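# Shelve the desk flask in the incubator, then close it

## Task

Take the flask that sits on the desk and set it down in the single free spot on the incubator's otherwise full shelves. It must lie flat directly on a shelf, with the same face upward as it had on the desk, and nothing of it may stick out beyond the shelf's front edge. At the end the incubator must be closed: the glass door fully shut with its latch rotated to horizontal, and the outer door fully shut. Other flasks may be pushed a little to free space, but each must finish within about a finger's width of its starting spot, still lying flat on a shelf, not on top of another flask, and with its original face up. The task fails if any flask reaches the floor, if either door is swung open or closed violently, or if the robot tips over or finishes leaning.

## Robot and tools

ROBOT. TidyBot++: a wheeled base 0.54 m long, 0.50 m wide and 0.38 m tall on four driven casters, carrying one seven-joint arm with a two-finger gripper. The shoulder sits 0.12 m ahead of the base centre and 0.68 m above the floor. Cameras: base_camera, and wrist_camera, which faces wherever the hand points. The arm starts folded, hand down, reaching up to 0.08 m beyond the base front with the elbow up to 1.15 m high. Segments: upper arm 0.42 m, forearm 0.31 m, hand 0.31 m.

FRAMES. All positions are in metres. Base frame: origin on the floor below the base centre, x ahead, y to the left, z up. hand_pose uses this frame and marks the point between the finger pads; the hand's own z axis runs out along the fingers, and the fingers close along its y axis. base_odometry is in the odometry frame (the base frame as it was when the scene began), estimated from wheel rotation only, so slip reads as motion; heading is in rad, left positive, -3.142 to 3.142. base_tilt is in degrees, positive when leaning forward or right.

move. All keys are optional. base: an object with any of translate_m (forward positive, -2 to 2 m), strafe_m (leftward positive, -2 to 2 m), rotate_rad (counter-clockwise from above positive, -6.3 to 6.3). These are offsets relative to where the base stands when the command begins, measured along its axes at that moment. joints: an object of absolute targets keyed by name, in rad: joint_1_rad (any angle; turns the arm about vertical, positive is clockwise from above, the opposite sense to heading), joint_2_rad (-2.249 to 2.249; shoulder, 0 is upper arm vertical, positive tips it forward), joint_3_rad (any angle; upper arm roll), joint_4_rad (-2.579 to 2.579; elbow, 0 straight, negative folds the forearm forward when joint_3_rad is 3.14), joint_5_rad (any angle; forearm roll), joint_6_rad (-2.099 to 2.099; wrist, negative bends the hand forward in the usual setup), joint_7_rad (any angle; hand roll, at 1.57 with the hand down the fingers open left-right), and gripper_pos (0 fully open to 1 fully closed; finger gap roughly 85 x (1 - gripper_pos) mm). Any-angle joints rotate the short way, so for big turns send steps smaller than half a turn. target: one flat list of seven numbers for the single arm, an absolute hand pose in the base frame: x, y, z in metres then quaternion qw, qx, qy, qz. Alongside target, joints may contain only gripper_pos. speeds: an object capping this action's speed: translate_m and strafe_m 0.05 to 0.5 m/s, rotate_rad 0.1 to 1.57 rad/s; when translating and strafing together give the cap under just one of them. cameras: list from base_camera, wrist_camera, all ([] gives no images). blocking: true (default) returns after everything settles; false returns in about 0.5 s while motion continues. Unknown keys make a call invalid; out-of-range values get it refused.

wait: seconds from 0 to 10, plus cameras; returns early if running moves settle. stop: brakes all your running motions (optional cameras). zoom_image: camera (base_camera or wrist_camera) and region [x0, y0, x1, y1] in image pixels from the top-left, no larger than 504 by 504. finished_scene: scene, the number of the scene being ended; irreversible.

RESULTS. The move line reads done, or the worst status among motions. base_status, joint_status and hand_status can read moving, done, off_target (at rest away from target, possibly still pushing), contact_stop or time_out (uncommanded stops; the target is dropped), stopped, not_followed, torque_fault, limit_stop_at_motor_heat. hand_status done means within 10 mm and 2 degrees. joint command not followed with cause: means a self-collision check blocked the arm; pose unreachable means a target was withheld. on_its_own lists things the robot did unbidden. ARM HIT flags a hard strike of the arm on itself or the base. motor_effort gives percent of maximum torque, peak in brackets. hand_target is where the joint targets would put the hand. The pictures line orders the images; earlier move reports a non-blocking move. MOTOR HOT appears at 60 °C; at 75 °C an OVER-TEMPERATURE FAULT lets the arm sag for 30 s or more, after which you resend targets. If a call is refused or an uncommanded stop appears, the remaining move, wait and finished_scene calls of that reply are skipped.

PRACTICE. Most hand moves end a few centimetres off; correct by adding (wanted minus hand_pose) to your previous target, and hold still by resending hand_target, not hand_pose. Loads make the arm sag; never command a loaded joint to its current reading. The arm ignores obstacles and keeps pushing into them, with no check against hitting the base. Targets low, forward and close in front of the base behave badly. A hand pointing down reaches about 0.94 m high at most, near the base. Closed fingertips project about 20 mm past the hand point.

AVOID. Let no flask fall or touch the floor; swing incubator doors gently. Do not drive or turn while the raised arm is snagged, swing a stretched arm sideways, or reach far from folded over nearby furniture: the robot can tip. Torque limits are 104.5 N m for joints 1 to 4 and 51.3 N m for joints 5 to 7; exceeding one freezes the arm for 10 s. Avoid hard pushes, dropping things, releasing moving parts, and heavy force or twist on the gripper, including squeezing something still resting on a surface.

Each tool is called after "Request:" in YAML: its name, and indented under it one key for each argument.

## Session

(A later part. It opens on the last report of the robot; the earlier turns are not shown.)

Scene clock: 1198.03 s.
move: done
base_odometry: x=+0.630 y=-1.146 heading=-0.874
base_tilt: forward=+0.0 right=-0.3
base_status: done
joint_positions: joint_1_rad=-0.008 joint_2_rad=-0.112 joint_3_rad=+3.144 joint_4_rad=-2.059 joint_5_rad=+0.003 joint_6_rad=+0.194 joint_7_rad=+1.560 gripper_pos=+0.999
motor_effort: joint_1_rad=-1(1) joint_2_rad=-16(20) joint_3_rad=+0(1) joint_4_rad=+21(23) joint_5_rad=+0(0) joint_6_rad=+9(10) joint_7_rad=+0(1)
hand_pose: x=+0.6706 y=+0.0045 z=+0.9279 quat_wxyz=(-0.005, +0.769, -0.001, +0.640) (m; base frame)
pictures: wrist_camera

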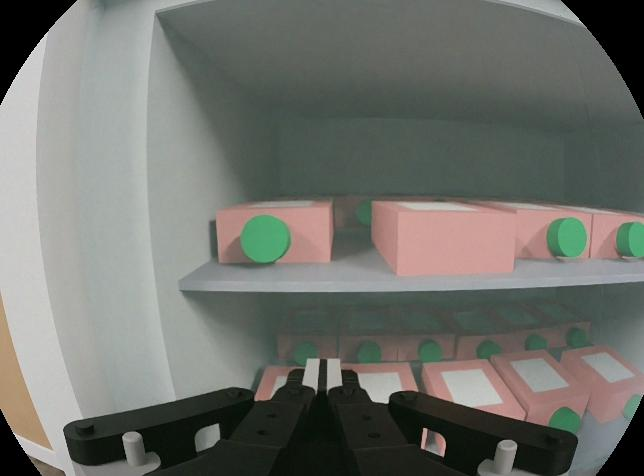

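Request:
move:
  base: {"translate_m": 0.02}
  speeds: {"translate_m": 0.05}
  cameras: ["wrist_camera"]

Request:
zoom_image:
  camera: "wrist_camera"
  region: [10, 0, 410, 400]

Request:
move:
  base: {"translate_m": 0.02}
  speeds: {"translate_m": 0.05}
  cameras: ["wrist_camera"]

Request:
zoom_image:
  camera: "wrist_camera"
  region: [10, 0, 410, 400]

Scene clock: 1210.73 s.
move: done
base_odometry: x=+0.643 y=-1.161 heading=-0.874
base_tilt: forward=+0.0 right=-0.3
base_status: done
joint_positions: joint_1_rad=-0.008 joint_2_rad=-0.112 joint_3_rad=+3.144 joint_4_rad=-2.059 joint_5_rad=+0.003 joint_6_rad=+0.195 joint_7_rad=+1.560 gripper_pos=+0.999
motor_effort: joint_1_rad=+0(2) joint_2_rad=-16(20) joint_3_rad=+0(2) joint_4_rad=+21(23) joint_5_rad=+0(1) joint_6_rad=+9(10) joint_7_rad=+0(1)
hand_pose: x=+0.6707 y=+0.0045 z=+0.9284 quat_wxyz=(-0.005, +0.768, -0.001, +0.640) (m; base frame)
pictures: wrist_camera

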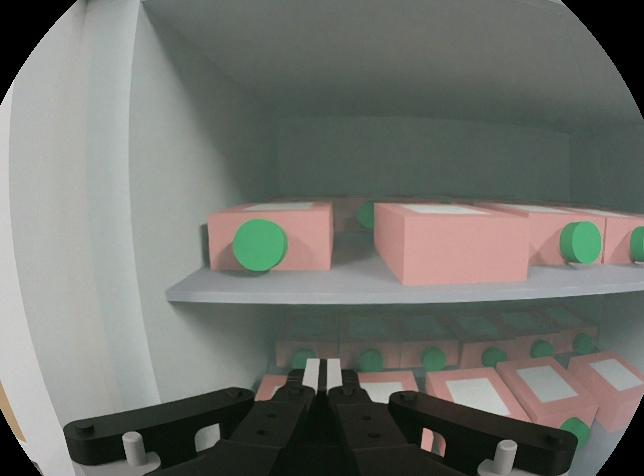

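Scaled by 1.260.

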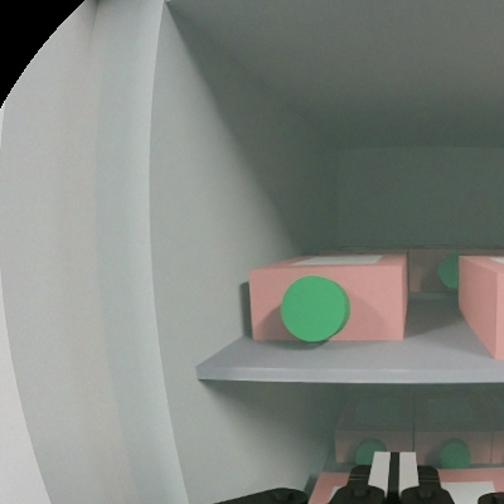

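Scene clock: 1211.63 s.
move: done
base_odometry: x=+0.656 y=-1.176 heading=-0.874
base_tilt: forward=+0.0 right=-0.3
base_status: done
joint_positions: joint_1_rad=-0.008 joint_2_rad=-0.134 joint_3_rad=+3.144 joint_4_rad=-2.078 joint_5_rad=+0.003 joint_6_rad=+0.195 joint_7_rad=+1.560 gripper_pos=+0.999
motor_effort: joint_1_rad=+0(1) joint_2_rad=-11(18) joint_3_rad=+0(1) joint_4_rad=+27(29) joint_5_rad=+0(0) joint_6_rad=+12(14) joint_7_rad=+1(1)
hand_pose: x=+0.6619 y=+0.0045 z=+0.9288 quat_wxyz=(-0.005, +0.767, -0.001, +0.641) (m; base frame)
pictures: wrist_camera

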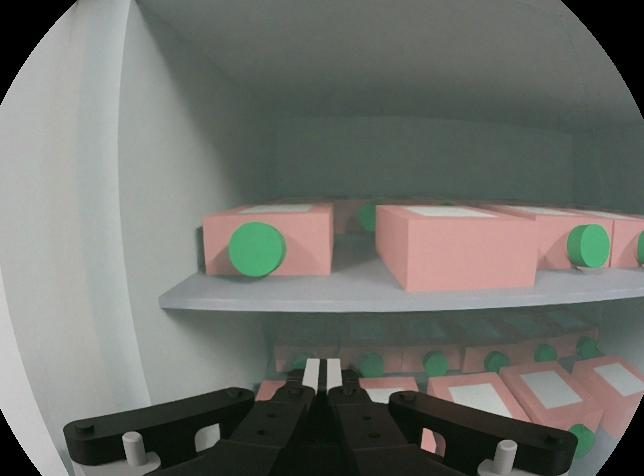

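Scaled by 1.260.

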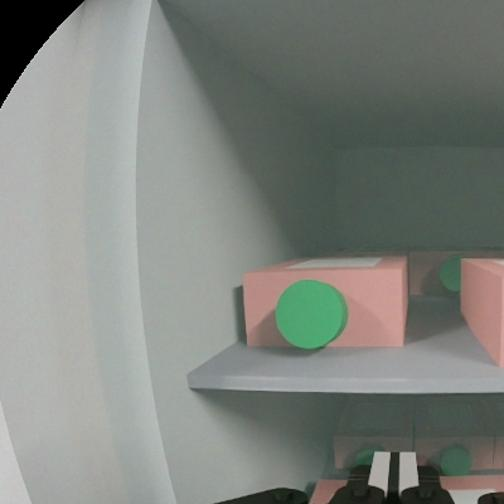

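Request:
move:
  base: {"translate_m": -0.4}
  speeds: {"translate_m": 0.15}

Request:
zoom_image:
  camera: "wrist_camera"
  region: [60, 60, 560, 430]

Scene clock: 1220.00 s.
move: done
base_odometry: x=+0.399 y=-0.869 heading=-0.874
base_tilt: forward=+0.1 right=-0.3
base_status: done
joint_positions: joint_1_rad=-0.008 joint_2_rad=-0.112 joint_3_rad=+3.144 joint_4_rad=-2.051 joint_5_rad=+0.003 joint_6_rad=+0.207 joint_7_rad=+1.560 gripper_pos=+0.999
motor_effort: joint_1_rad=+1(1) joint_2_rad=-17(19) joint_3_rad=+0(2) joint_4_rad=+21(25) joint_5_rad=+0(1) joint_6_rad=+9(11) joint_7_rad=+1(1)
hand_pose: x=+0.6724 y=+0.0045 z=+0.9369 quat_wxyz=(-0.005, +0.762, -0.001, +0.648) (m; base frame)
pictures: base_camera, wrist_camera

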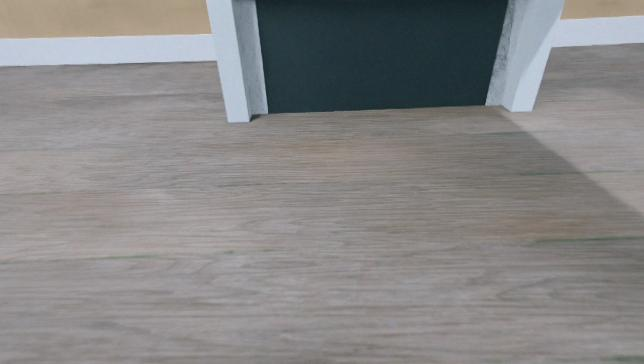

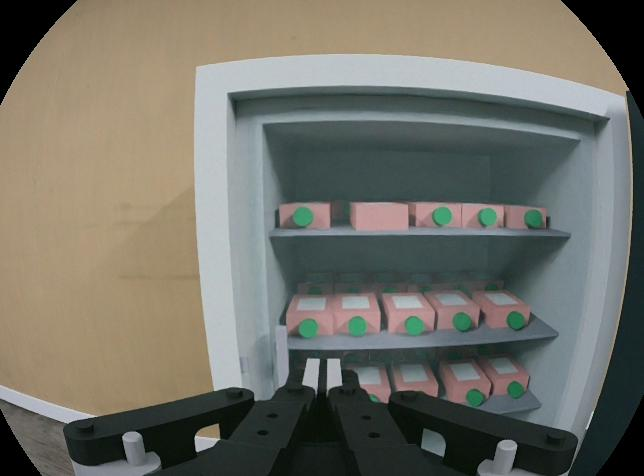

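Scaled by 1.008.

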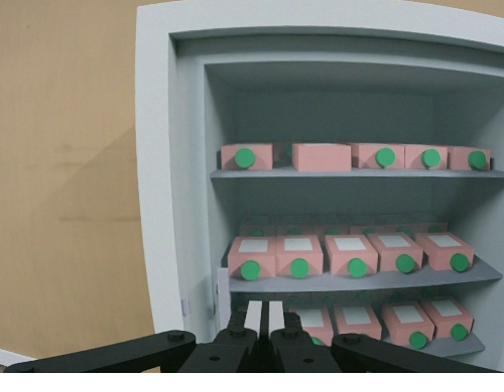

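Request:
move:
  base: {"translate_m": -0.1}
  speeds: {"translate_m": 0.2}
  joints: {"joint_2_rad": -0.545, "joint_4_rad": -2.39, "joint_6_rad": 0.2}
  cameras: []

Request:
move:
  joints: {"joint_2_rad": 0.1, "joint_4_rad": -2.5, "joint_6_rad": 1.0}

Request:
zoom_image:
  camera: "wrist_camera"
  region: [160, 180, 400, 380]

Scene clock: 1241.63 s.
move: done
base_odometry: x=+0.335 y=-0.792 heading=-0.874
base_tilt: forward=+0.0 right=-0.3
base_status: done
joint_positions: joint_1_rad=-0.008 joint_2_rad=-0.530 joint_3_rad=+3.144 joint_4_rad=-2.379 joint_5_rad=+0.003 joint_6_rad=+0.207 joint_7_rad=+1.560 gripper_pos=+0.999
joint_status: all done
motor_effort: joint_1_rad=-1(1) joint_2_rad=-2(21) joint_3_rad=+0(2) joint_4_rad=+22(23) joint_5_rad=+0(0) joint_6_rad=+9(10) joint_7_rad=+1(1)
hand_pose: x=+0.5190 y=+0.0035 z=+0.9362 quat_wxyz=(-0.005, +0.732, -0.001, +0.681) (m; base frame)
pictures: none

Scene clock: 1243.87 s.
move: done
base_odometry: x=+0.335 y=-0.792 heading=-0.874
base_tilt: forward=+0.0 right=-0.3
joint_positions: joint_1_rad=-0.008 joint_2_rad=+0.092 joint_3_rad=+3.144 joint_4_rad=-2.485 joint_5_rad=+0.003 joint_6_rad=+0.948 joint_7_rad=+1.560 gripper_pos=+0.999
joint_status: all done
motor_effort: joint_1_rad=-1(1) joint_2_rad=-18(19) joint_3_rad=-1(2) joint_4_rad=+14(22) joint_5_rad=+0(1) joint_6_rad=+9(10) joint_7_rad=+1(1)
hand_pose: x=+0.6366 y=+0.0049 z=+0.8169 quat_wxyz=(-0.006, +0.728, +0.000, +0.686) (m; base frame)
pictures: base_camera, wrist_camera

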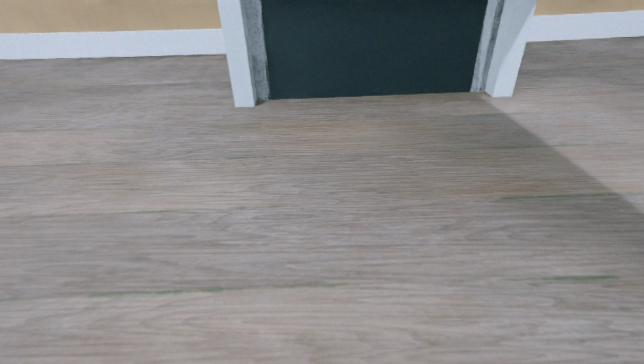

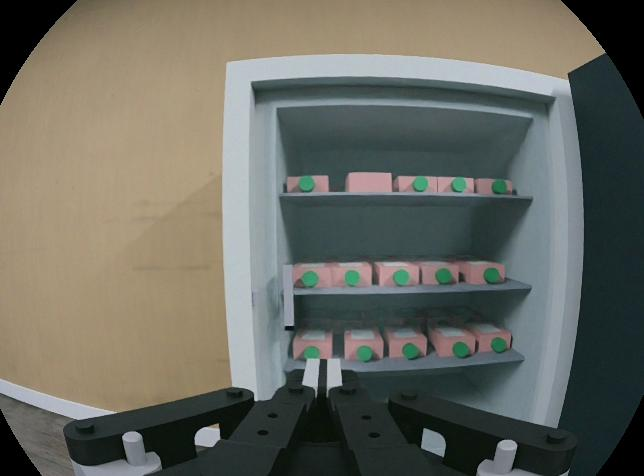

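Scaled by 2.100.

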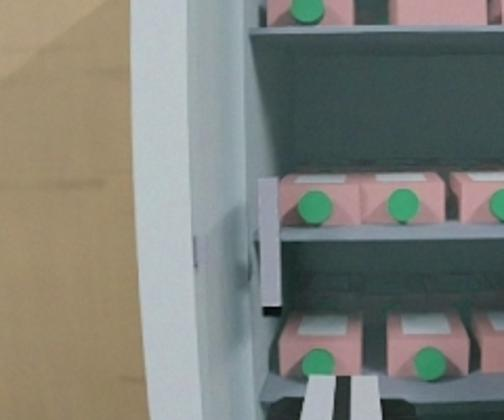

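Request:
move:
  joints: {"joint_2_rad": 0.405, "joint_4_rad": -2.473, "joint_6_rad": 1.335, "gripper_pos": 0.0}
  cameras: ["wrist_camera"]

Request:
zoom_image:
  camera: "wrist_camera"
  region: [180, 180, 400, 360]

Scene clock: 1269.57 s.
move: done
base_odometry: x=+0.335 y=-0.792 heading=-0.874
base_tilt: forward=+0.0 right=-0.2
joint_positions: joint_1_rad=-0.008 joint_2_rad=+0.401 joint_3_rad=+3.144 joint_4_rad=-2.486 joint_5_rad=+0.003 joint_6_rad=+1.283 joint_7_rad=+1.560 gripper_pos=+0.000
joint_status: all done
motor_effort: joint_1_rad=-1(1) joint_2_rad=-24(26) joint_3_rad=-1(2) joint_4_rad=+10(15) joint_5_rad=+0(1) joint_6_rad=+9(10) joint_7_rad=+1(1)
hand_pose: x=+0.6736 y=+0.0054 z=+0.7547 quat_wxyz=(-0.006, +0.719, +0.000, +0.695) (m; base frame)
pictures: wrist_camera

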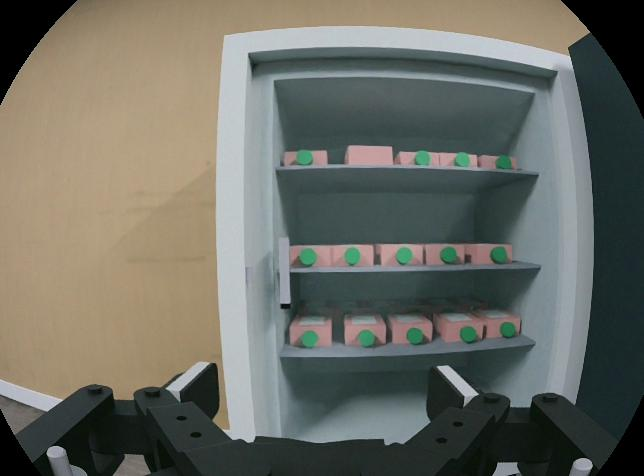

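Scaled by 2.291.

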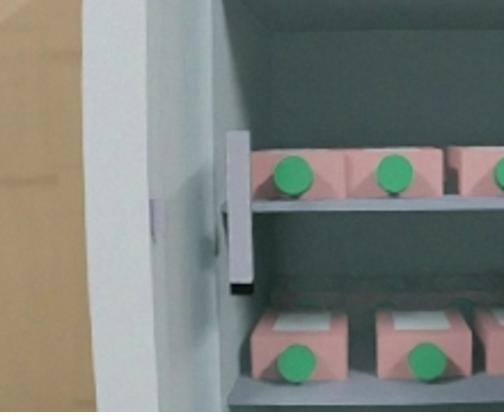

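Request:
move:
  joints: {"joint_2_rad": 0.362, "joint_4_rad": -2.432, "joint_6_rad": 1.165}
  base: {"translate_m": 0.36, "strafe_m": 0.055}
  speeds: {"translate_m": 0.2}
  cameras: ["wrist_camera"]

Request:
zoom_image:
  camera: "wrist_camera"
  region: [200, 180, 460, 420]

Scene clock: 1286.77 s.
move: done
base_odometry: x=+0.608 y=-1.033 heading=-0.874
base_tilt: forward=+0.1 right=-0.4
base_status: done
joint_positions: joint_1_rad=-0.008 joint_2_rad=+0.373 joint_3_rad=+3.144 joint_4_rad=-2.440 joint_5_rad=+0.003 joint_6_rad=+1.181 joint_7_rad=+1.560 gripper_pos=+0.000
joint_status: all done
motor_effort: joint_1_rad=+0(1) joint_2_rad=-25(27) joint_3_rad=-1(2) joint_4_rad=+11(12) joint_5_rad=+0(1) joint_6_rad=+9(10) joint_7_rad=+0(1)
hand_pose: x=+0.6843 y=+0.0055 z=+0.7570 quat_wxyz=(-0.006, +0.728, +0.000, +0.685) (m; base frame)
pictures: wrist_camera

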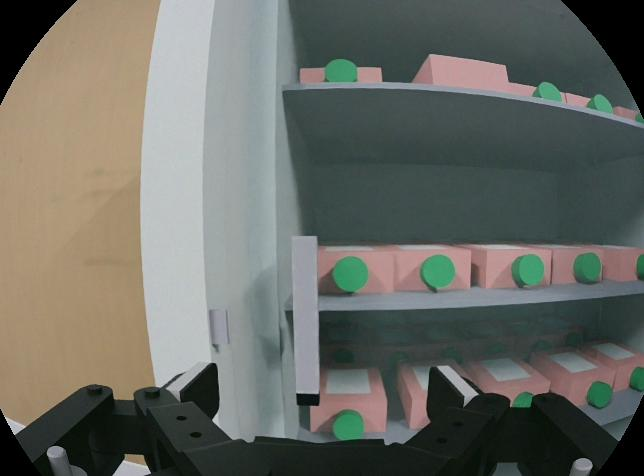

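Scaled by 1.938.

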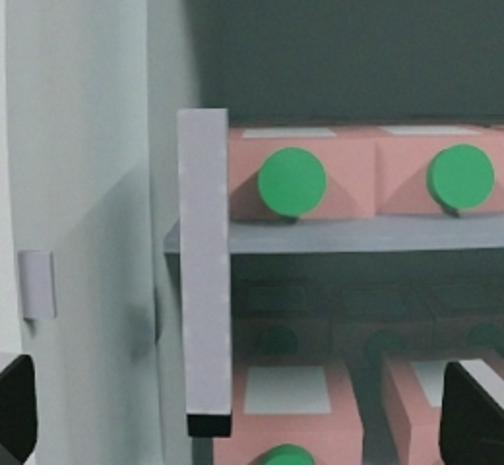

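Request:
move:
  joints: {"joint_6_rad": 1.266}
  base: {"translate_m": 0.09, "strafe_m": 0.01}
  speeds: {"translate_m": 0.1}
  cameras: ["wrist_camera"]

Request:
zoom_image:
  camera: "wrist_camera"
  region: [180, 180, 460, 440]

Scene clock: 1313.77 s.
move: done
base_odometry: x=+0.674 y=-1.095 heading=-0.873
base_tilt: forward=+0.0 right=-0.3
base_status: done
joint_positions: joint_1_rad=-0.008 joint_2_rad=+0.373 joint_3_rad=+3.144 joint_4_rad=-2.436 joint_5_rad=+0.003 joint_6_rad=+1.260 joint_7_rad=+1.560 gripper_pos=+0.000
joint_status: all done
motor_effort: joint_1_rad=+0(1) joint_2_rad=-24(27) joint_3_rad=-1(2) joint_4_rad=+11(14) joint_5_rad=+0(1) joint_6_rad=+9(10) joint_7_rad=+0(1)
hand_pose: x=+0.6861 y=+0.0056 z=+0.7831 quat_wxyz=(-0.006, +0.700, +0.000, +0.715) (m; base frame)
pictures: wrist_camera

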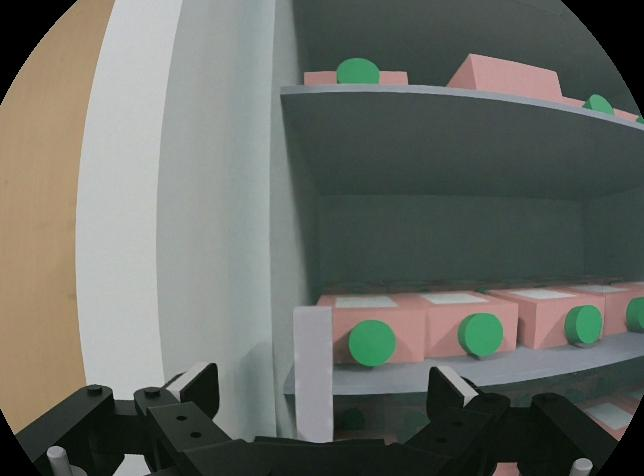

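Scaled by 1.800.

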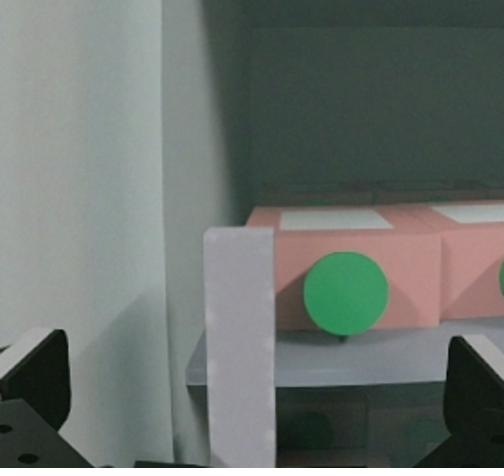

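Request:
move:
  joints: {"joint_2_rad": 0.447, "joint_4_rad": -2.347, "joint_6_rad": 1.225}
  base: {"strafe_m": 0.004}
  cameras: ["wrist_camera"]

Request:
zoom_image:
  camera: "wrist_camera"
  region: [180, 220, 460, 470]

Scene clock: 1334.53 s.
move: done
base_odometry: x=+0.677 y=-1.093 heading=-0.874
base_tilt: forward=+0.0 right=-0.4
base_status: done
joint_positions: joint_1_rad=-0.009 joint_2_rad=+0.445 joint_3_rad=+3.144 joint_4_rad=-2.359 joint_5_rad=+0.003 joint_6_rad=+1.259 joint_7_rad=+1.560 gripper_pos=+0.000
joint_status: all done
motor_effort: joint_1_rad=+0(2) joint_2_rad=-27(28) joint_3_rad=-1(3) joint_4_rad=+11(12) joint_5_rad=+0(1) joint_6_rad=+9(10) joint_7_rad=+0(1)
hand_pose: x=+0.7155 y=+0.0063 z=+0.7734 quat_wxyz=(-0.006, +0.698, +0.000, +0.716) (m; base frame)
pictures: wrist_camera

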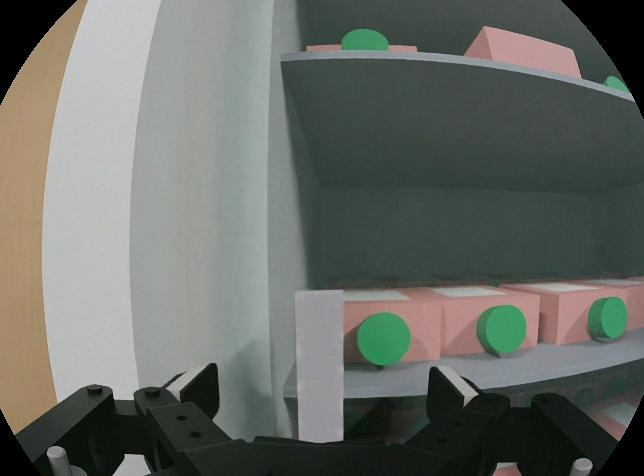

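Scaled by 1.800.

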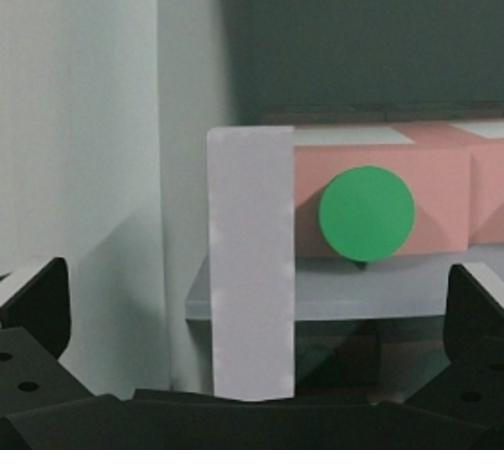

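Request:
move:
  joints: {"joint_6_rad": 1.175}
  base: {"translate_m": 0.008}
  speeds: {"translate_m": 0.05}
  cameras: ["wrist_camera"]

Request:
zoom_image:
  camera: "wrist_camera"
  region: [180, 220, 460, 470]

Scene clock: 1343.80 s.
move: done
base_odometry: x=+0.682 y=-1.099 heading=-0.873
base_tilt: forward=+0.0 right=-0.3
base_status: done
joint_positions: joint_1_rad=-0.009 joint_2_rad=+0.437 joint_3_rad=+3.144 joint_4_rad=-2.352 joint_5_rad=+0.003 joint_6_rad=+1.230 joint_7_rad=+1.560 gripper_pos=+0.000
joint_status: all done
motor_effort: joint_1_rad=+0(1) joint_2_rad=-24(28) joint_3_rad=-1(2) joint_4_rad=+10(12) joint_5_rad=+0(1) joint_6_rad=+7(9) joint_7_rad=+1(2)
hand_pose: x=+0.7170 y=+0.0063 z=+0.7716 quat_wxyz=(-0.006, +0.703, +0.000, +0.711) (m; base frame)
pictures: wrist_camera

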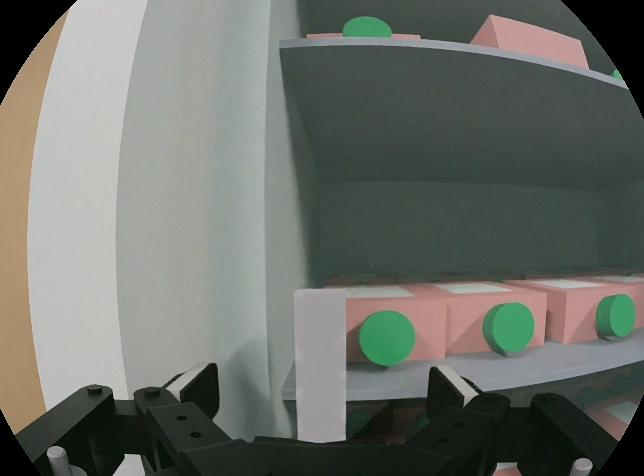

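Scaled by 1.800.

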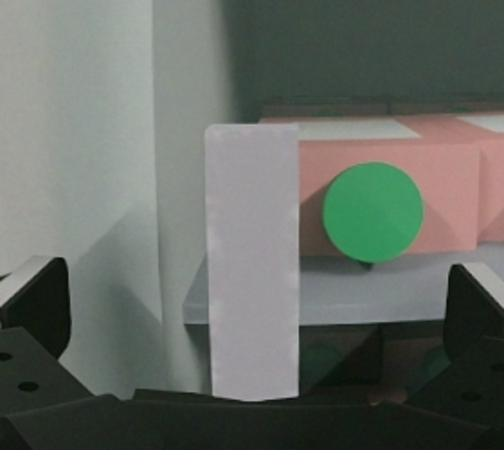

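Request:
move:
  joints: {"joint_6_rad": 1.13}
  cameras: ["wrist_camera"]

Scene clock: 1356.53 s.
move: done
base_odometry: x=+0.682 y=-1.099 heading=-0.873
base_tilt: forward=+0.1 right=-0.3
joint_positions: joint_1_rad=-0.009 joint_2_rad=+0.427 joint_3_rad=+3.144 joint_4_rad=-2.347 joint_5_rad=+0.003 joint_6_rad=+1.202 joint_7_rad=+1.560 gripper_pos=+0.000
joint_status: all done
motor_effort: joint_1_rad=+0(1) joint_2_rad=-21(24) joint_3_rad=-1(2) joint_4_rad=+9(10) joint_5_rad=+0(1) joint_6_rad=+5(7) joint_7_rad=+1(2)
hand_pose: x=+0.7176 y=+0.0063 z=+0.7711 quat_wxyz=(-0.006, +0.707, +0.000, +0.707) (m; base frame)
pictures: wrist_camera

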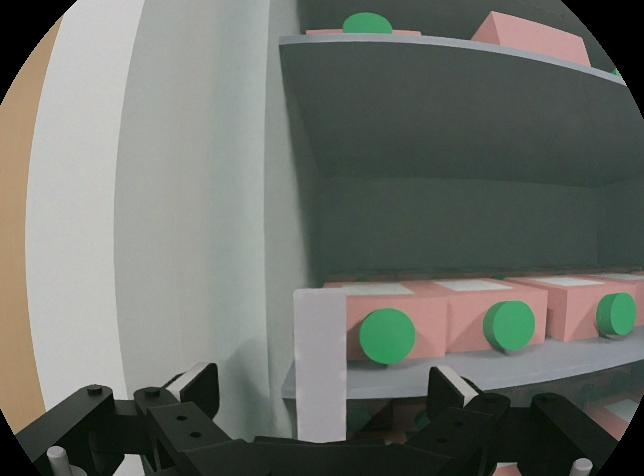

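Request:
move:
  base: {"translate_m": -0.015}
  speeds: {"translate_m": 0.05}
  cameras: ["wrist_camera"]

Scene clock: 1368.57 s.
move: done
base_odometry: x=+0.672 y=-1.087 heading=-0.873
base_tilt: forward=+0.1 right=-0.4
base_status: done
joint_positions: joint_1_rad=-0.009 joint_2_rad=+0.430 joint_3_rad=+3.144 joint_4_rad=-2.340 joint_5_rad=+0.003 joint_6_rad=+1.198 joint_7_rad=+1.560 gripper_pos=+0.000
motor_effort: joint_1_rad=-1(2) joint_2_rad=-22(26) joint_3_rad=-1(3) joint_4_rad=+9(10) joint_5_rad=+1(2) joint_6_rad=+5(7) joint_7_rad=+1(2)
hand_pose: x=+0.7199 y=+0.0064 z=+0.7713 quat_wxyz=(-0.006, +0.707, +0.001, +0.707) (m; base frame)
pictures: wrist_camera

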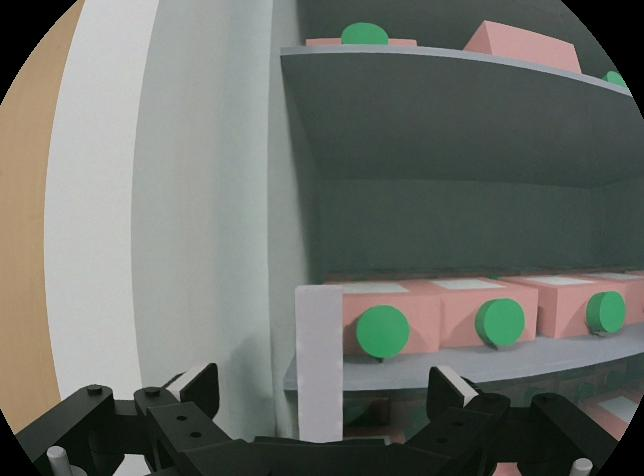

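Request:
move:
  joints: {"joint_2_rad": 0.49, "joint_6_rad": 1.17}
  cameras: ["wrist_camera"]

Scene clock: 1387.13 s.
move: off_target
base_odometry: x=+0.672 y=-1.087 heading=-0.873
base_tilt: forward=+0.0 right=-0.3
joint_positions: joint_1_rad=-0.009 joint_2_rad=+0.435 joint_3_rad=+3.144 joint_4_rad=-2.339 joint_5_rad=+0.003 joint_6_rad=+1.206 joint_7_rad=+1.560 gripper_pos=+0.000
joint_status: joint_2_rad off_target (ended at +0.435, target +0.490); the others done
motor_effort: joint_1_rad=+0(1) joint_2_rad=-18(23) joint_3_rad=+0(1) joint_4_rad=+8(9) joint_5_rad=+0(1) joint_6_rad=+2(5) joint_7_rad=+2(2)
hand_pose: x=+0.7204 y=+0.0064 z=+0.7709 quat_wxyz=(-0.006, +0.706, +0.001, +0.708) (m; base frame)
pictures: wrist_camera

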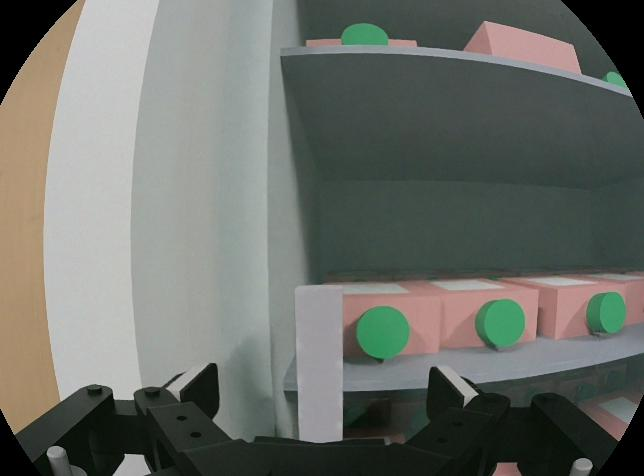

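Request:
move:
  joints: {"joint_2_rad": 0.44, "gripper_pos": 0.55}
  cameras: []

Request:
move:
  joints: {"joint_2_rad": 0.46, "joint_4_rad": -2.35, "joint_6_rad": 1.17}
  cameras: ["wrist_camera"]

Scene clock: 1409.27 s.
move: done
base_odometry: x=+0.672 y=-1.087 heading=-0.873
base_tilt: forward=+0.1 right=-0.3
joint_positions: joint_1_rad=-0.013 joint_2_rad=+0.443 joint_3_rad=+3.143 joint_4_rad=-2.344 joint_5_rad=+0.004 joint_6_rad=+1.188 joint_7_rad=+1.560 gripper_pos=+0.550
joint_status: all done
motor_effort: joint_1_rad=-1(3) joint_2_rad=-27(28) joint_3_rad=-2(2) joint_4_rad=+11(12) joint_5_rad=+0(2) joint_6_rad=+9(10) joint_7_rad=+0(2)
hand_pose: x=+0.7196 y=+0.0095 z=+0.7586 quat_wxyz=(-0.008, +0.717, +0.003, +0.697) (m; base frame)
pictures: none

Scene clock: 1409.87 s.
move: done
base_odometry: x=+0.672 y=-1.087 heading=-0.873
base_tilt: forward=+0.1 right=-0.4
joint_positions: joint_1_rad=-0.013 joint_2_rad=+0.455 joint_3_rad=+3.143 joint_4_rad=-2.344 joint_5_rad=+0.004 joint_6_rad=+1.188 joint_7_rad=+1.560 gripper_pos=+0.550
joint_status: all done
motor_effort: joint_1_rad=-1(1) joint_2_rad=-27(28) joint_3_rad=-1(2) joint_4_rad=+11(13) joint_5_rad=+1(1) joint_6_rad=+9(9) joint_7_rad=+0(1)
hand_pose: x=+0.7206 y=+0.0095 z=+0.7510 quat_wxyz=(-0.008, +0.721, +0.003, +0.693) (m; base frame)
pictures: wrist_camera

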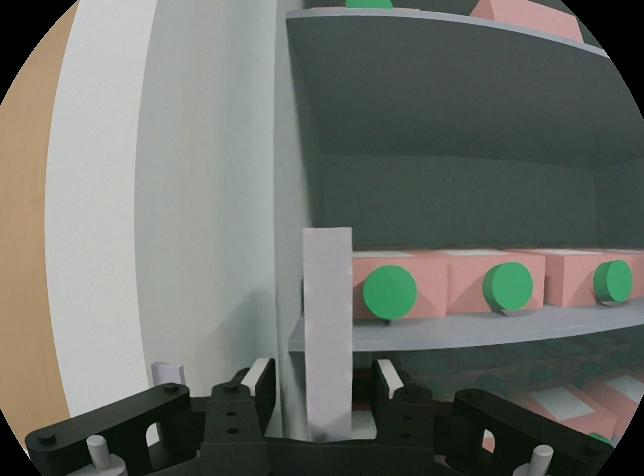

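Request:
move:
  joints: {"joint_6_rad": 1.25}
  cameras: []

Request:
move:
  joints: {"gripper_pos": 0.85}
  cameras: ["wrist_camera"]

Scene clock: 1415.13 s.
move: done
base_odometry: x=+0.672 y=-1.087 heading=-0.873
base_tilt: forward=+0.1 right=-0.3
joint_positions: joint_1_rad=-0.013 joint_2_rad=+0.457 joint_3_rad=+3.143 joint_4_rad=-2.344 joint_5_rad=+0.004 joint_6_rad=+1.245 joint_7_rad=+1.560 gripper_pos=+0.550
joint_status: all done
motor_effort: joint_1_rad=-1(1) joint_2_rad=-27(29) joint_3_rad=-1(2) joint_4_rad=+12(12) joint_5_rad=+0(1) joint_6_rad=+9(11) joint_7_rad=+0(1)
hand_pose: x=+0.7209 y=+0.0095 z=+0.7679 quat_wxyz=(-0.008, +0.702, +0.003, +0.712) (m; base frame)
pictures: none

Scene clock: 1415.83 s.
move: done
base_odometry: x=+0.672 y=-1.087 heading=-0.873
base_tilt: forward=+0.1 right=-0.3
joint_positions: joint_1_rad=-0.009 joint_2_rad=+0.457 joint_3_rad=+3.144 joint_4_rad=-2.344 joint_5_rad=+0.005 joint_6_rad=+1.245 joint_7_rad=+1.560 gripper_pos=+0.836
joint_status: all done
motor_effort: joint_1_rad=-1(5) joint_2_rad=-26(28) joint_3_rad=-1(5) joint_4_rad=+12(13) joint_5_rad=+0(4) joint_6_rad=+8(9) joint_7_rad=+1(1)
hand_pose: x=+0.7208 y=+0.0067 z=+0.7677 quat_wxyz=(-0.007, +0.702, +0.001, +0.712) (m; base frame)
pictures: wrist_camera

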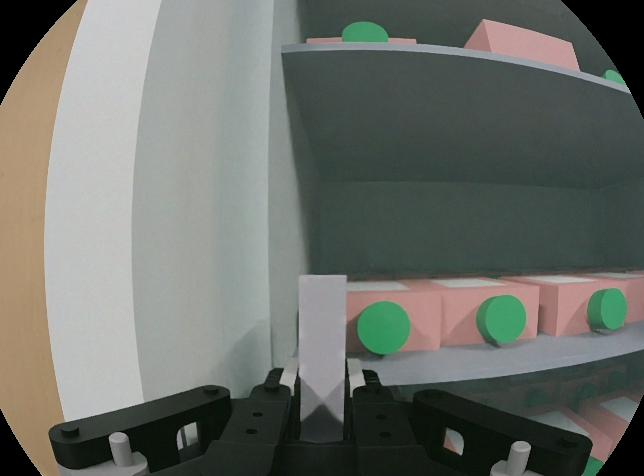

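Request:
move:
  joints: {"joint_7_rad": 1.9}
  cameras: ["wrist_camera"]

Scene clock: 1422.30 s.
move: off_target
base_odometry: x=+0.672 y=-1.087 heading=-0.873
base_tilt: forward=+0.1 right=-0.3
joint_positions: joint_1_rad=-0.009 joint_2_rad=+0.457 joint_3_rad=+3.143 joint_4_rad=-2.346 joint_5_rad=+0.005 joint_6_rad=+1.245 joint_7_rad=+1.764 gripper_pos=+0.836
joint_status: joint_7_rad off_target (ended at +1.764, target +1.900)
motor_effort: joint_1_rad=-1(3) joint_2_rad=-26(28) joint_3_rad=+1(2) joint_4_rad=+12(14) joint_5_rad=+7(7) joint_6_rad=+9(10) joint_7_rad=+14(14)
hand_pose: x=+0.7205 y=+0.0072 z=+0.7668 quat_wxyz=(+0.065, +0.699, +0.073, +0.709) (m; base frame)
pictures: wrist_camera

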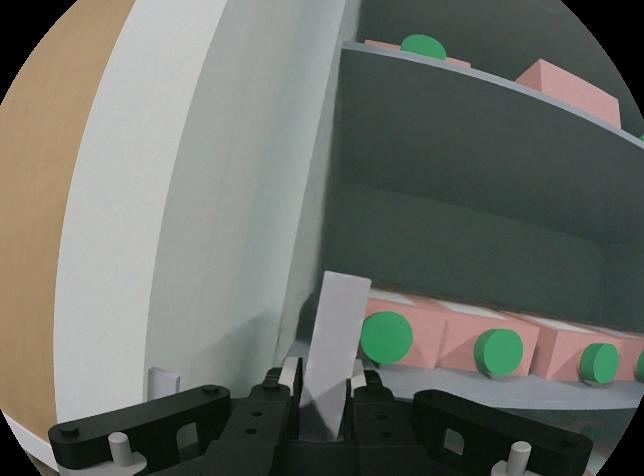

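Request:
move:
  joints: {"joint_7_rad": 1.2}
  cameras: ["wrist_camera"]

Scene clock: 1428.57 s.
move: done
base_odometry: x=+0.672 y=-1.087 heading=-0.873
base_tilt: forward=+0.0 right=-0.4
joint_positions: joint_1_rad=-0.004 joint_2_rad=+0.458 joint_3_rad=+3.146 joint_4_rad=-2.346 joint_5_rad=+0.005 joint_6_rad=+1.245 joint_7_rad=+1.273 gripper_pos=+0.836
joint_status: all done
motor_effort: joint_1_rad=-4(5) joint_2_rad=-28(28) joint_3_rad=-5(6) joint_4_rad=+12(13) joint_5_rad=+4(6) joint_6_rad=+9(10) joint_7_rad=+0(14)
hand_pose: x=+0.7205 y=+0.0031 z=+0.7665 quat_wxyz=(-0.106, +0.695, -0.101, +0.704) (m; base frame)
pictures: wrist_camera

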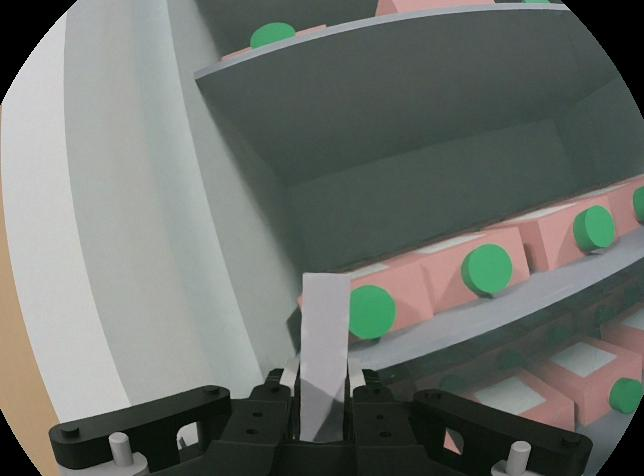

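Request:
move:
  joints: {"joint_7_rad": 0.75}
  cameras: ["wrist_camera"]

Request:
move:
  joints: {"joint_7_rad": 0.3}
  cameras: ["wrist_camera"]

Request:
move:
  joints: {"joint_7_rad": -0.05}
  cameras: ["wrist_camera"]

Scene clock: 1436.20 s.
move: done
base_odometry: x=+0.672 y=-1.087 heading=-0.873
base_tilt: forward=+0.0 right=-0.3
joint_positions: joint_1_rad=+0.002 joint_2_rad=+0.461 joint_3_rad=+3.148 joint_4_rad=-2.347 joint_5_rad=+0.005 joint_6_rad=+1.245 joint_7_rad=+0.829 gripper_pos=+0.836
joint_status: all done
motor_effort: joint_1_rad=-5(6) joint_2_rad=-29(30) joint_3_rad=-6(6) joint_4_rad=+12(13) joint_5_rad=+4(4) joint_6_rad=+10(10) joint_7_rad=+0(2)
hand_pose: x=+0.7204 y=-0.0015 z=+0.7636 quat_wxyz=(-0.255, +0.657, -0.255, +0.662) (m; base frame)
pictures: wrist_camera

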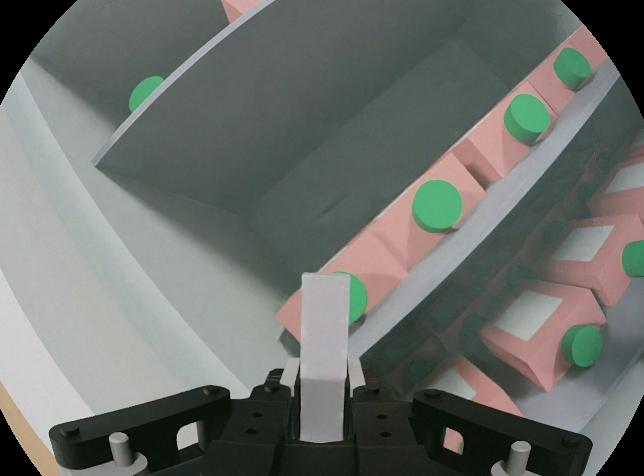

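Scene clock: 1437.40 s.
move: done
base_odometry: x=+0.672 y=-1.087 heading=-0.873
base_tilt: forward=+0.1 right=-0.3
joint_positions: joint_1_rad=+0.005 joint_2_rad=+0.468 joint_3_rad=+3.151 joint_4_rad=-2.349 joint_5_rad=+0.005 joint_6_rad=+1.245 joint_7_rad=+0.379 gripper_pos=+0.836
joint_status: all done
motor_effort: joint_1_rad=-5(7) joint_2_rad=-30(31) joint_3_rad=-6(7) joint_4_rad=+13(14) joint_5_rad=+4(5) joint_6_rad=+11(11) joint_7_rad=+0(1)
hand_pose: x=+0.7203 y=-0.0045 z=+0.7590 quat_wxyz=(-0.393, +0.585, -0.398, +0.588) (m; base frame)
pictures: wrist_camera

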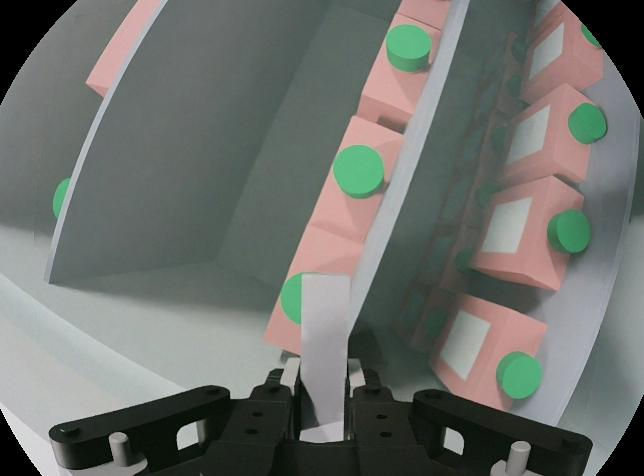

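Scene clock: 1438.50 s.
move: done
base_odometry: x=+0.672 y=-1.087 heading=-0.873
base_tilt: forward=+0.1 right=-0.3
joint_positions: joint_1_rad=+0.005 joint_2_rad=+0.474 joint_3_rad=+3.152 joint_4_rad=-2.351 joint_5_rad=+0.005 joint_6_rad=+1.245 joint_7_rad=+0.025 gripper_pos=+0.836
joint_status: all done
motor_effort: joint_1_rad=-6(7) joint_2_rad=-31(32) joint_3_rad=-6(7) joint_4_rad=+13(14) joint_5_rad=+5(5) joint_6_rad=+10(11) joint_7_rad=+1(1)
hand_pose: x=+0.7204 y=-0.0054 z=+0.7547 quat_wxyz=(-0.488, +0.508, -0.497, +0.508) (m; base frame)
pictures: wrist_camera

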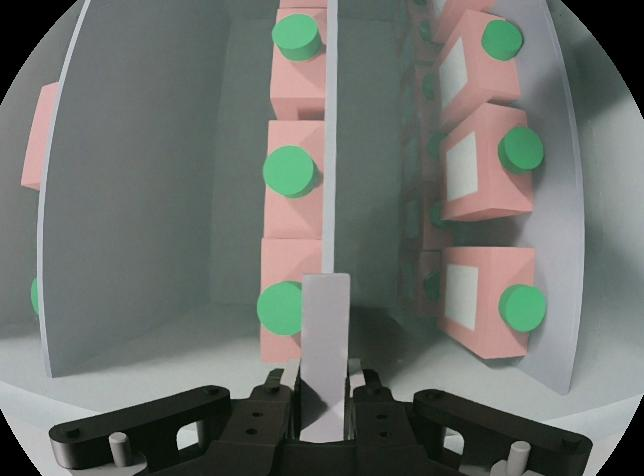

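Request:
move:
  joints: {"joint_7_rad": -0.1}
  cameras: ["wrist_camera"]

Scene clock: 1444.03 s.
move: done
base_odometry: x=+0.672 y=-1.087 heading=-0.873
base_tilt: forward=+0.1 right=-0.3
joint_positions: joint_1_rad=+0.005 joint_2_rad=+0.474 joint_3_rad=+3.152 joint_4_rad=-2.351 joint_5_rad=+0.005 joint_6_rad=+1.245 joint_7_rad=-0.016 gripper_pos=+0.836
joint_status: all done
motor_effort: joint_1_rad=-5(6) joint_2_rad=-30(32) joint_3_rad=-6(7) joint_4_rad=+13(14) joint_5_rad=+2(5) joint_6_rad=+10(11) joint_7_rad=-4(5)
hand_pose: x=+0.7203 y=-0.0055 z=+0.7545 quat_wxyz=(-0.498, +0.497, -0.507, +0.498) (m; base frame)
pictures: wrist_camera

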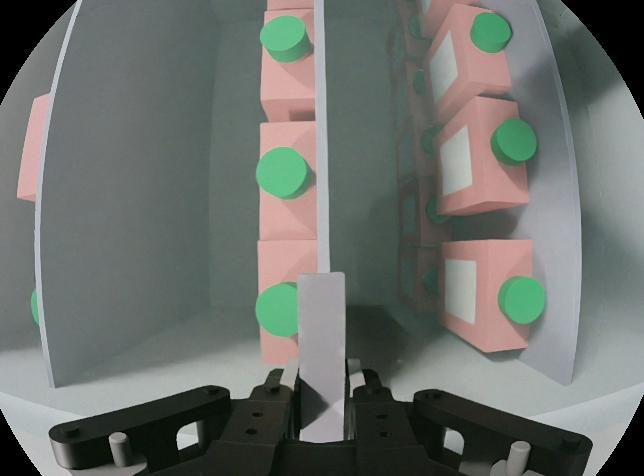

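Request:
move:
  joints: {"gripper_pos": 0.6}
  cameras: ["wrist_camera"]

Request:
move:
  base: {"translate_m": -0.3}
  speeds: {"translate_m": 0.15}
  cameras: []

Request:
move:
  joints: {"joint_7_rad": 1.571}

Request:
zoom_image:
  camera: "wrist_camera"
  region: [180, 180, 400, 360]

Scene clock: 1452.13 s.
move: done
base_odometry: x=+0.672 y=-1.087 heading=-0.873
base_tilt: forward=+0.0 right=-0.3
joint_positions: joint_1_rad=-0.002 joint_2_rad=+0.474 joint_3_rad=+3.147 joint_4_rad=-2.353 joint_5_rad=+0.005 joint_6_rad=+1.245 joint_7_rad=-0.042 gripper_pos=+0.600
joint_status: all done
motor_effort: joint_1_rad=+0(5) joint_2_rad=-27(30) joint_3_rad=-1(7) joint_4_rad=+12(14) joint_5_rad=+1(2) joint_6_rad=+9(10) joint_7_rad=+1(4)
hand_pose: x=+0.7197 y=+0.0016 z=+0.7538 quat_wxyz=(-0.507, +0.494, -0.512, +0.487) (m; base frame)
pictures: wrist_camera

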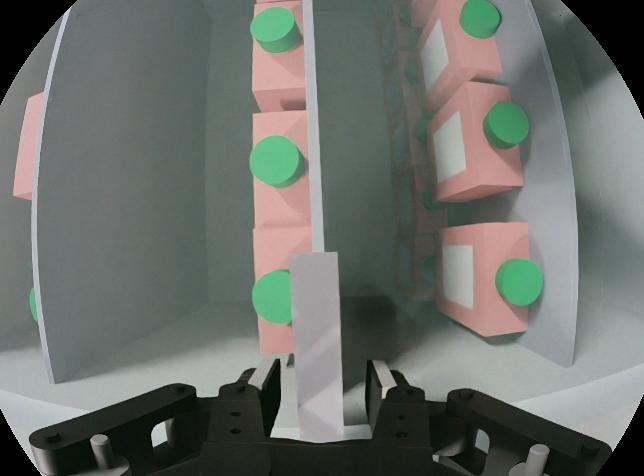

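Scene clock: 1454.73 s.
move: done
base_odometry: x=+0.480 y=-0.857 heading=-0.873
base_tilt: forward=+0.0 right=-0.3
base_status: done
joint_positions: joint_1_rad=-0.003 joint_2_rad=+0.472 joint_3_rad=+3.147 joint_4_rad=-2.351 joint_5_rad=+0.005 joint_6_rad=+1.245 joint_7_rad=-0.042 gripper_pos=+0.600
motor_effort: joint_1_rad=+0(2) joint_2_rad=-28(30) joint_3_rad=-2(2) joint_4_rad=+10(12) joint_5_rad=+0(1) joint_6_rad=+9(9) joint_7_rad=+1(1)
hand_pose: x=+0.7201 y=+0.0020 z=+0.7559 quat_wxyz=(-0.508, +0.493, -0.510, +0.488) (m; base frame)
pictures: none

Scene clock: 1456.93 s.
move: done
base_odometry: x=+0.480 y=-0.857 heading=-0.873
base_tilt: forward=+0.0 right=-0.3
joint_positions: joint_1_rad=-0.003 joint_2_rad=+0.472 joint_3_rad=+3.147 joint_4_rad=-2.351 joint_5_rad=+0.005 joint_6_rad=+1.245 joint_7_rad=+1.495 gripper_pos=+0.600
joint_status: all done
motor_effort: joint_1_rad=+0(1) joint_2_rad=-27(28) joint_3_rad=-2(2) joint_4_rad=+11(12) joint_5_rad=+0(1) joint_6_rad=+9(9) joint_7_rad=+1(1)
hand_pose: x=+0.7201 y=+0.0020 z=+0.7559 quat_wxyz=(-0.026, +0.709, -0.024, +0.704) (m; base frame)
pictures: base_camera, wrist_camera

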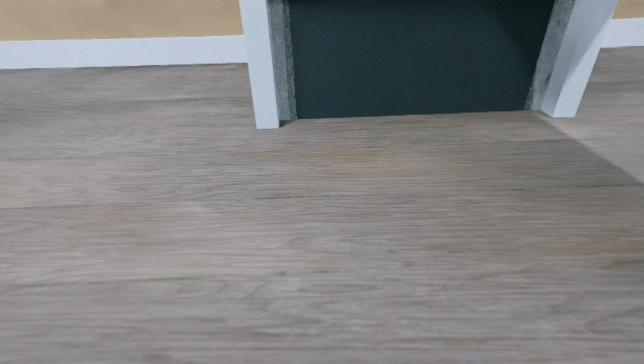

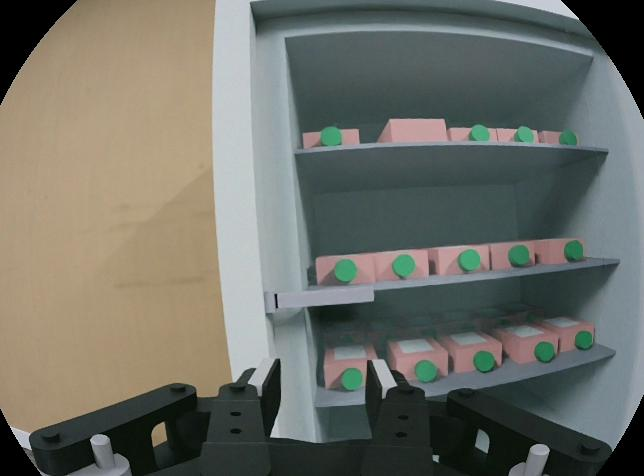

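Scaled by 2.291.

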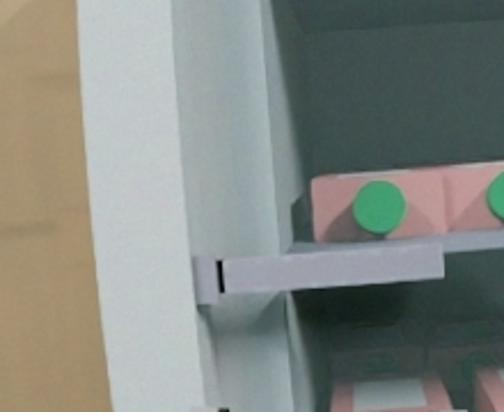

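Request:
move:
  base: {"translate_m": -0.5}
  joints: {"joint_7_rad": 1.6, "gripper_pos": 1.0}
  cameras: []

Request:
move:
  joints: {"joint_1_rad": 0.0, "joint_2_rad": -0.545, "joint_3_rad": 3.1416, "joint_4_rad": -2.39, "joint_6_rad": 0.2}

Scene clock: 1472.43 s.
move: done
base_odometry: x=+0.159 y=-0.474 heading=-0.873
base_tilt: forward=+0.0 right=-0.3
base_status: done
joint_positions: joint_1_rad=-0.003 joint_2_rad=+0.468 joint_3_rad=+3.147 joint_4_rad=-2.353 joint_5_rad=+0.005 joint_6_rad=+1.245 joint_7_rad=+1.529 gripper_pos=+0.999
joint_status: all done
motor_effort: joint_1_rad=+0(1) joint_2_rad=-28(30) joint_3_rad=-1(2) joint_4_rad=+11(13) joint_5_rad=+0(1) joint_6_rad=+9(9) joint_7_rad=+1(1)
hand_pose: x=+0.7191 y=+0.0020 z=+0.7575 quat_wxyz=(-0.014, +0.709, -0.012, +0.705) (m; base frame)
pictures: none

Scene clock: 1475.07 s.
move: done
base_odometry: x=+0.159 y=-0.474 heading=-0.873
base_tilt: forward=+0.0 right=-0.3
joint_positions: joint_1_rad=-0.003 joint_2_rad=-0.532 joint_3_rad=+3.147 joint_4_rad=-2.377 joint_5_rad=+0.005 joint_6_rad=+0.255 joint_7_rad=+1.529 gripper_pos=+0.999
joint_status: all done
motor_effort: joint_1_rad=+0(1) joint_2_rad=-2(29) joint_3_rad=+0(2) joint_4_rad=+21(22) joint_5_rad=+0(1) joint_6_rad=+9(10) joint_7_rad=+1(1)
hand_pose: x=+0.5194 y=+0.0003 z=+0.9535 quat_wxyz=(-0.014, +0.714, -0.014, +0.700) (m; base frame)
pictures: base_camera, wrist_camera

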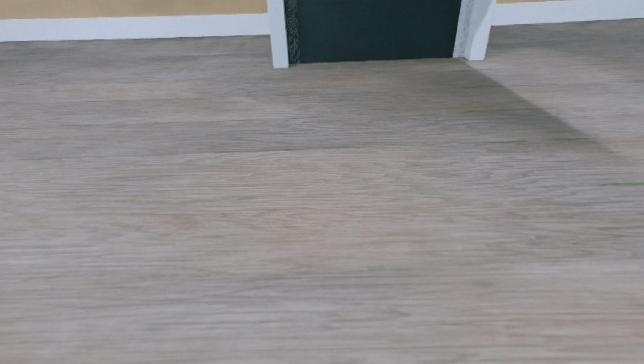

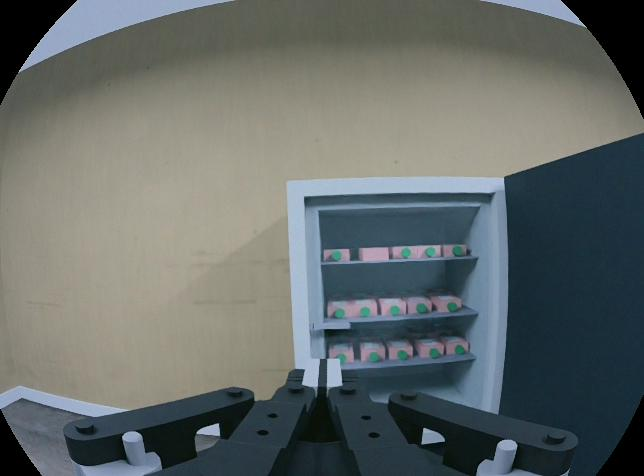

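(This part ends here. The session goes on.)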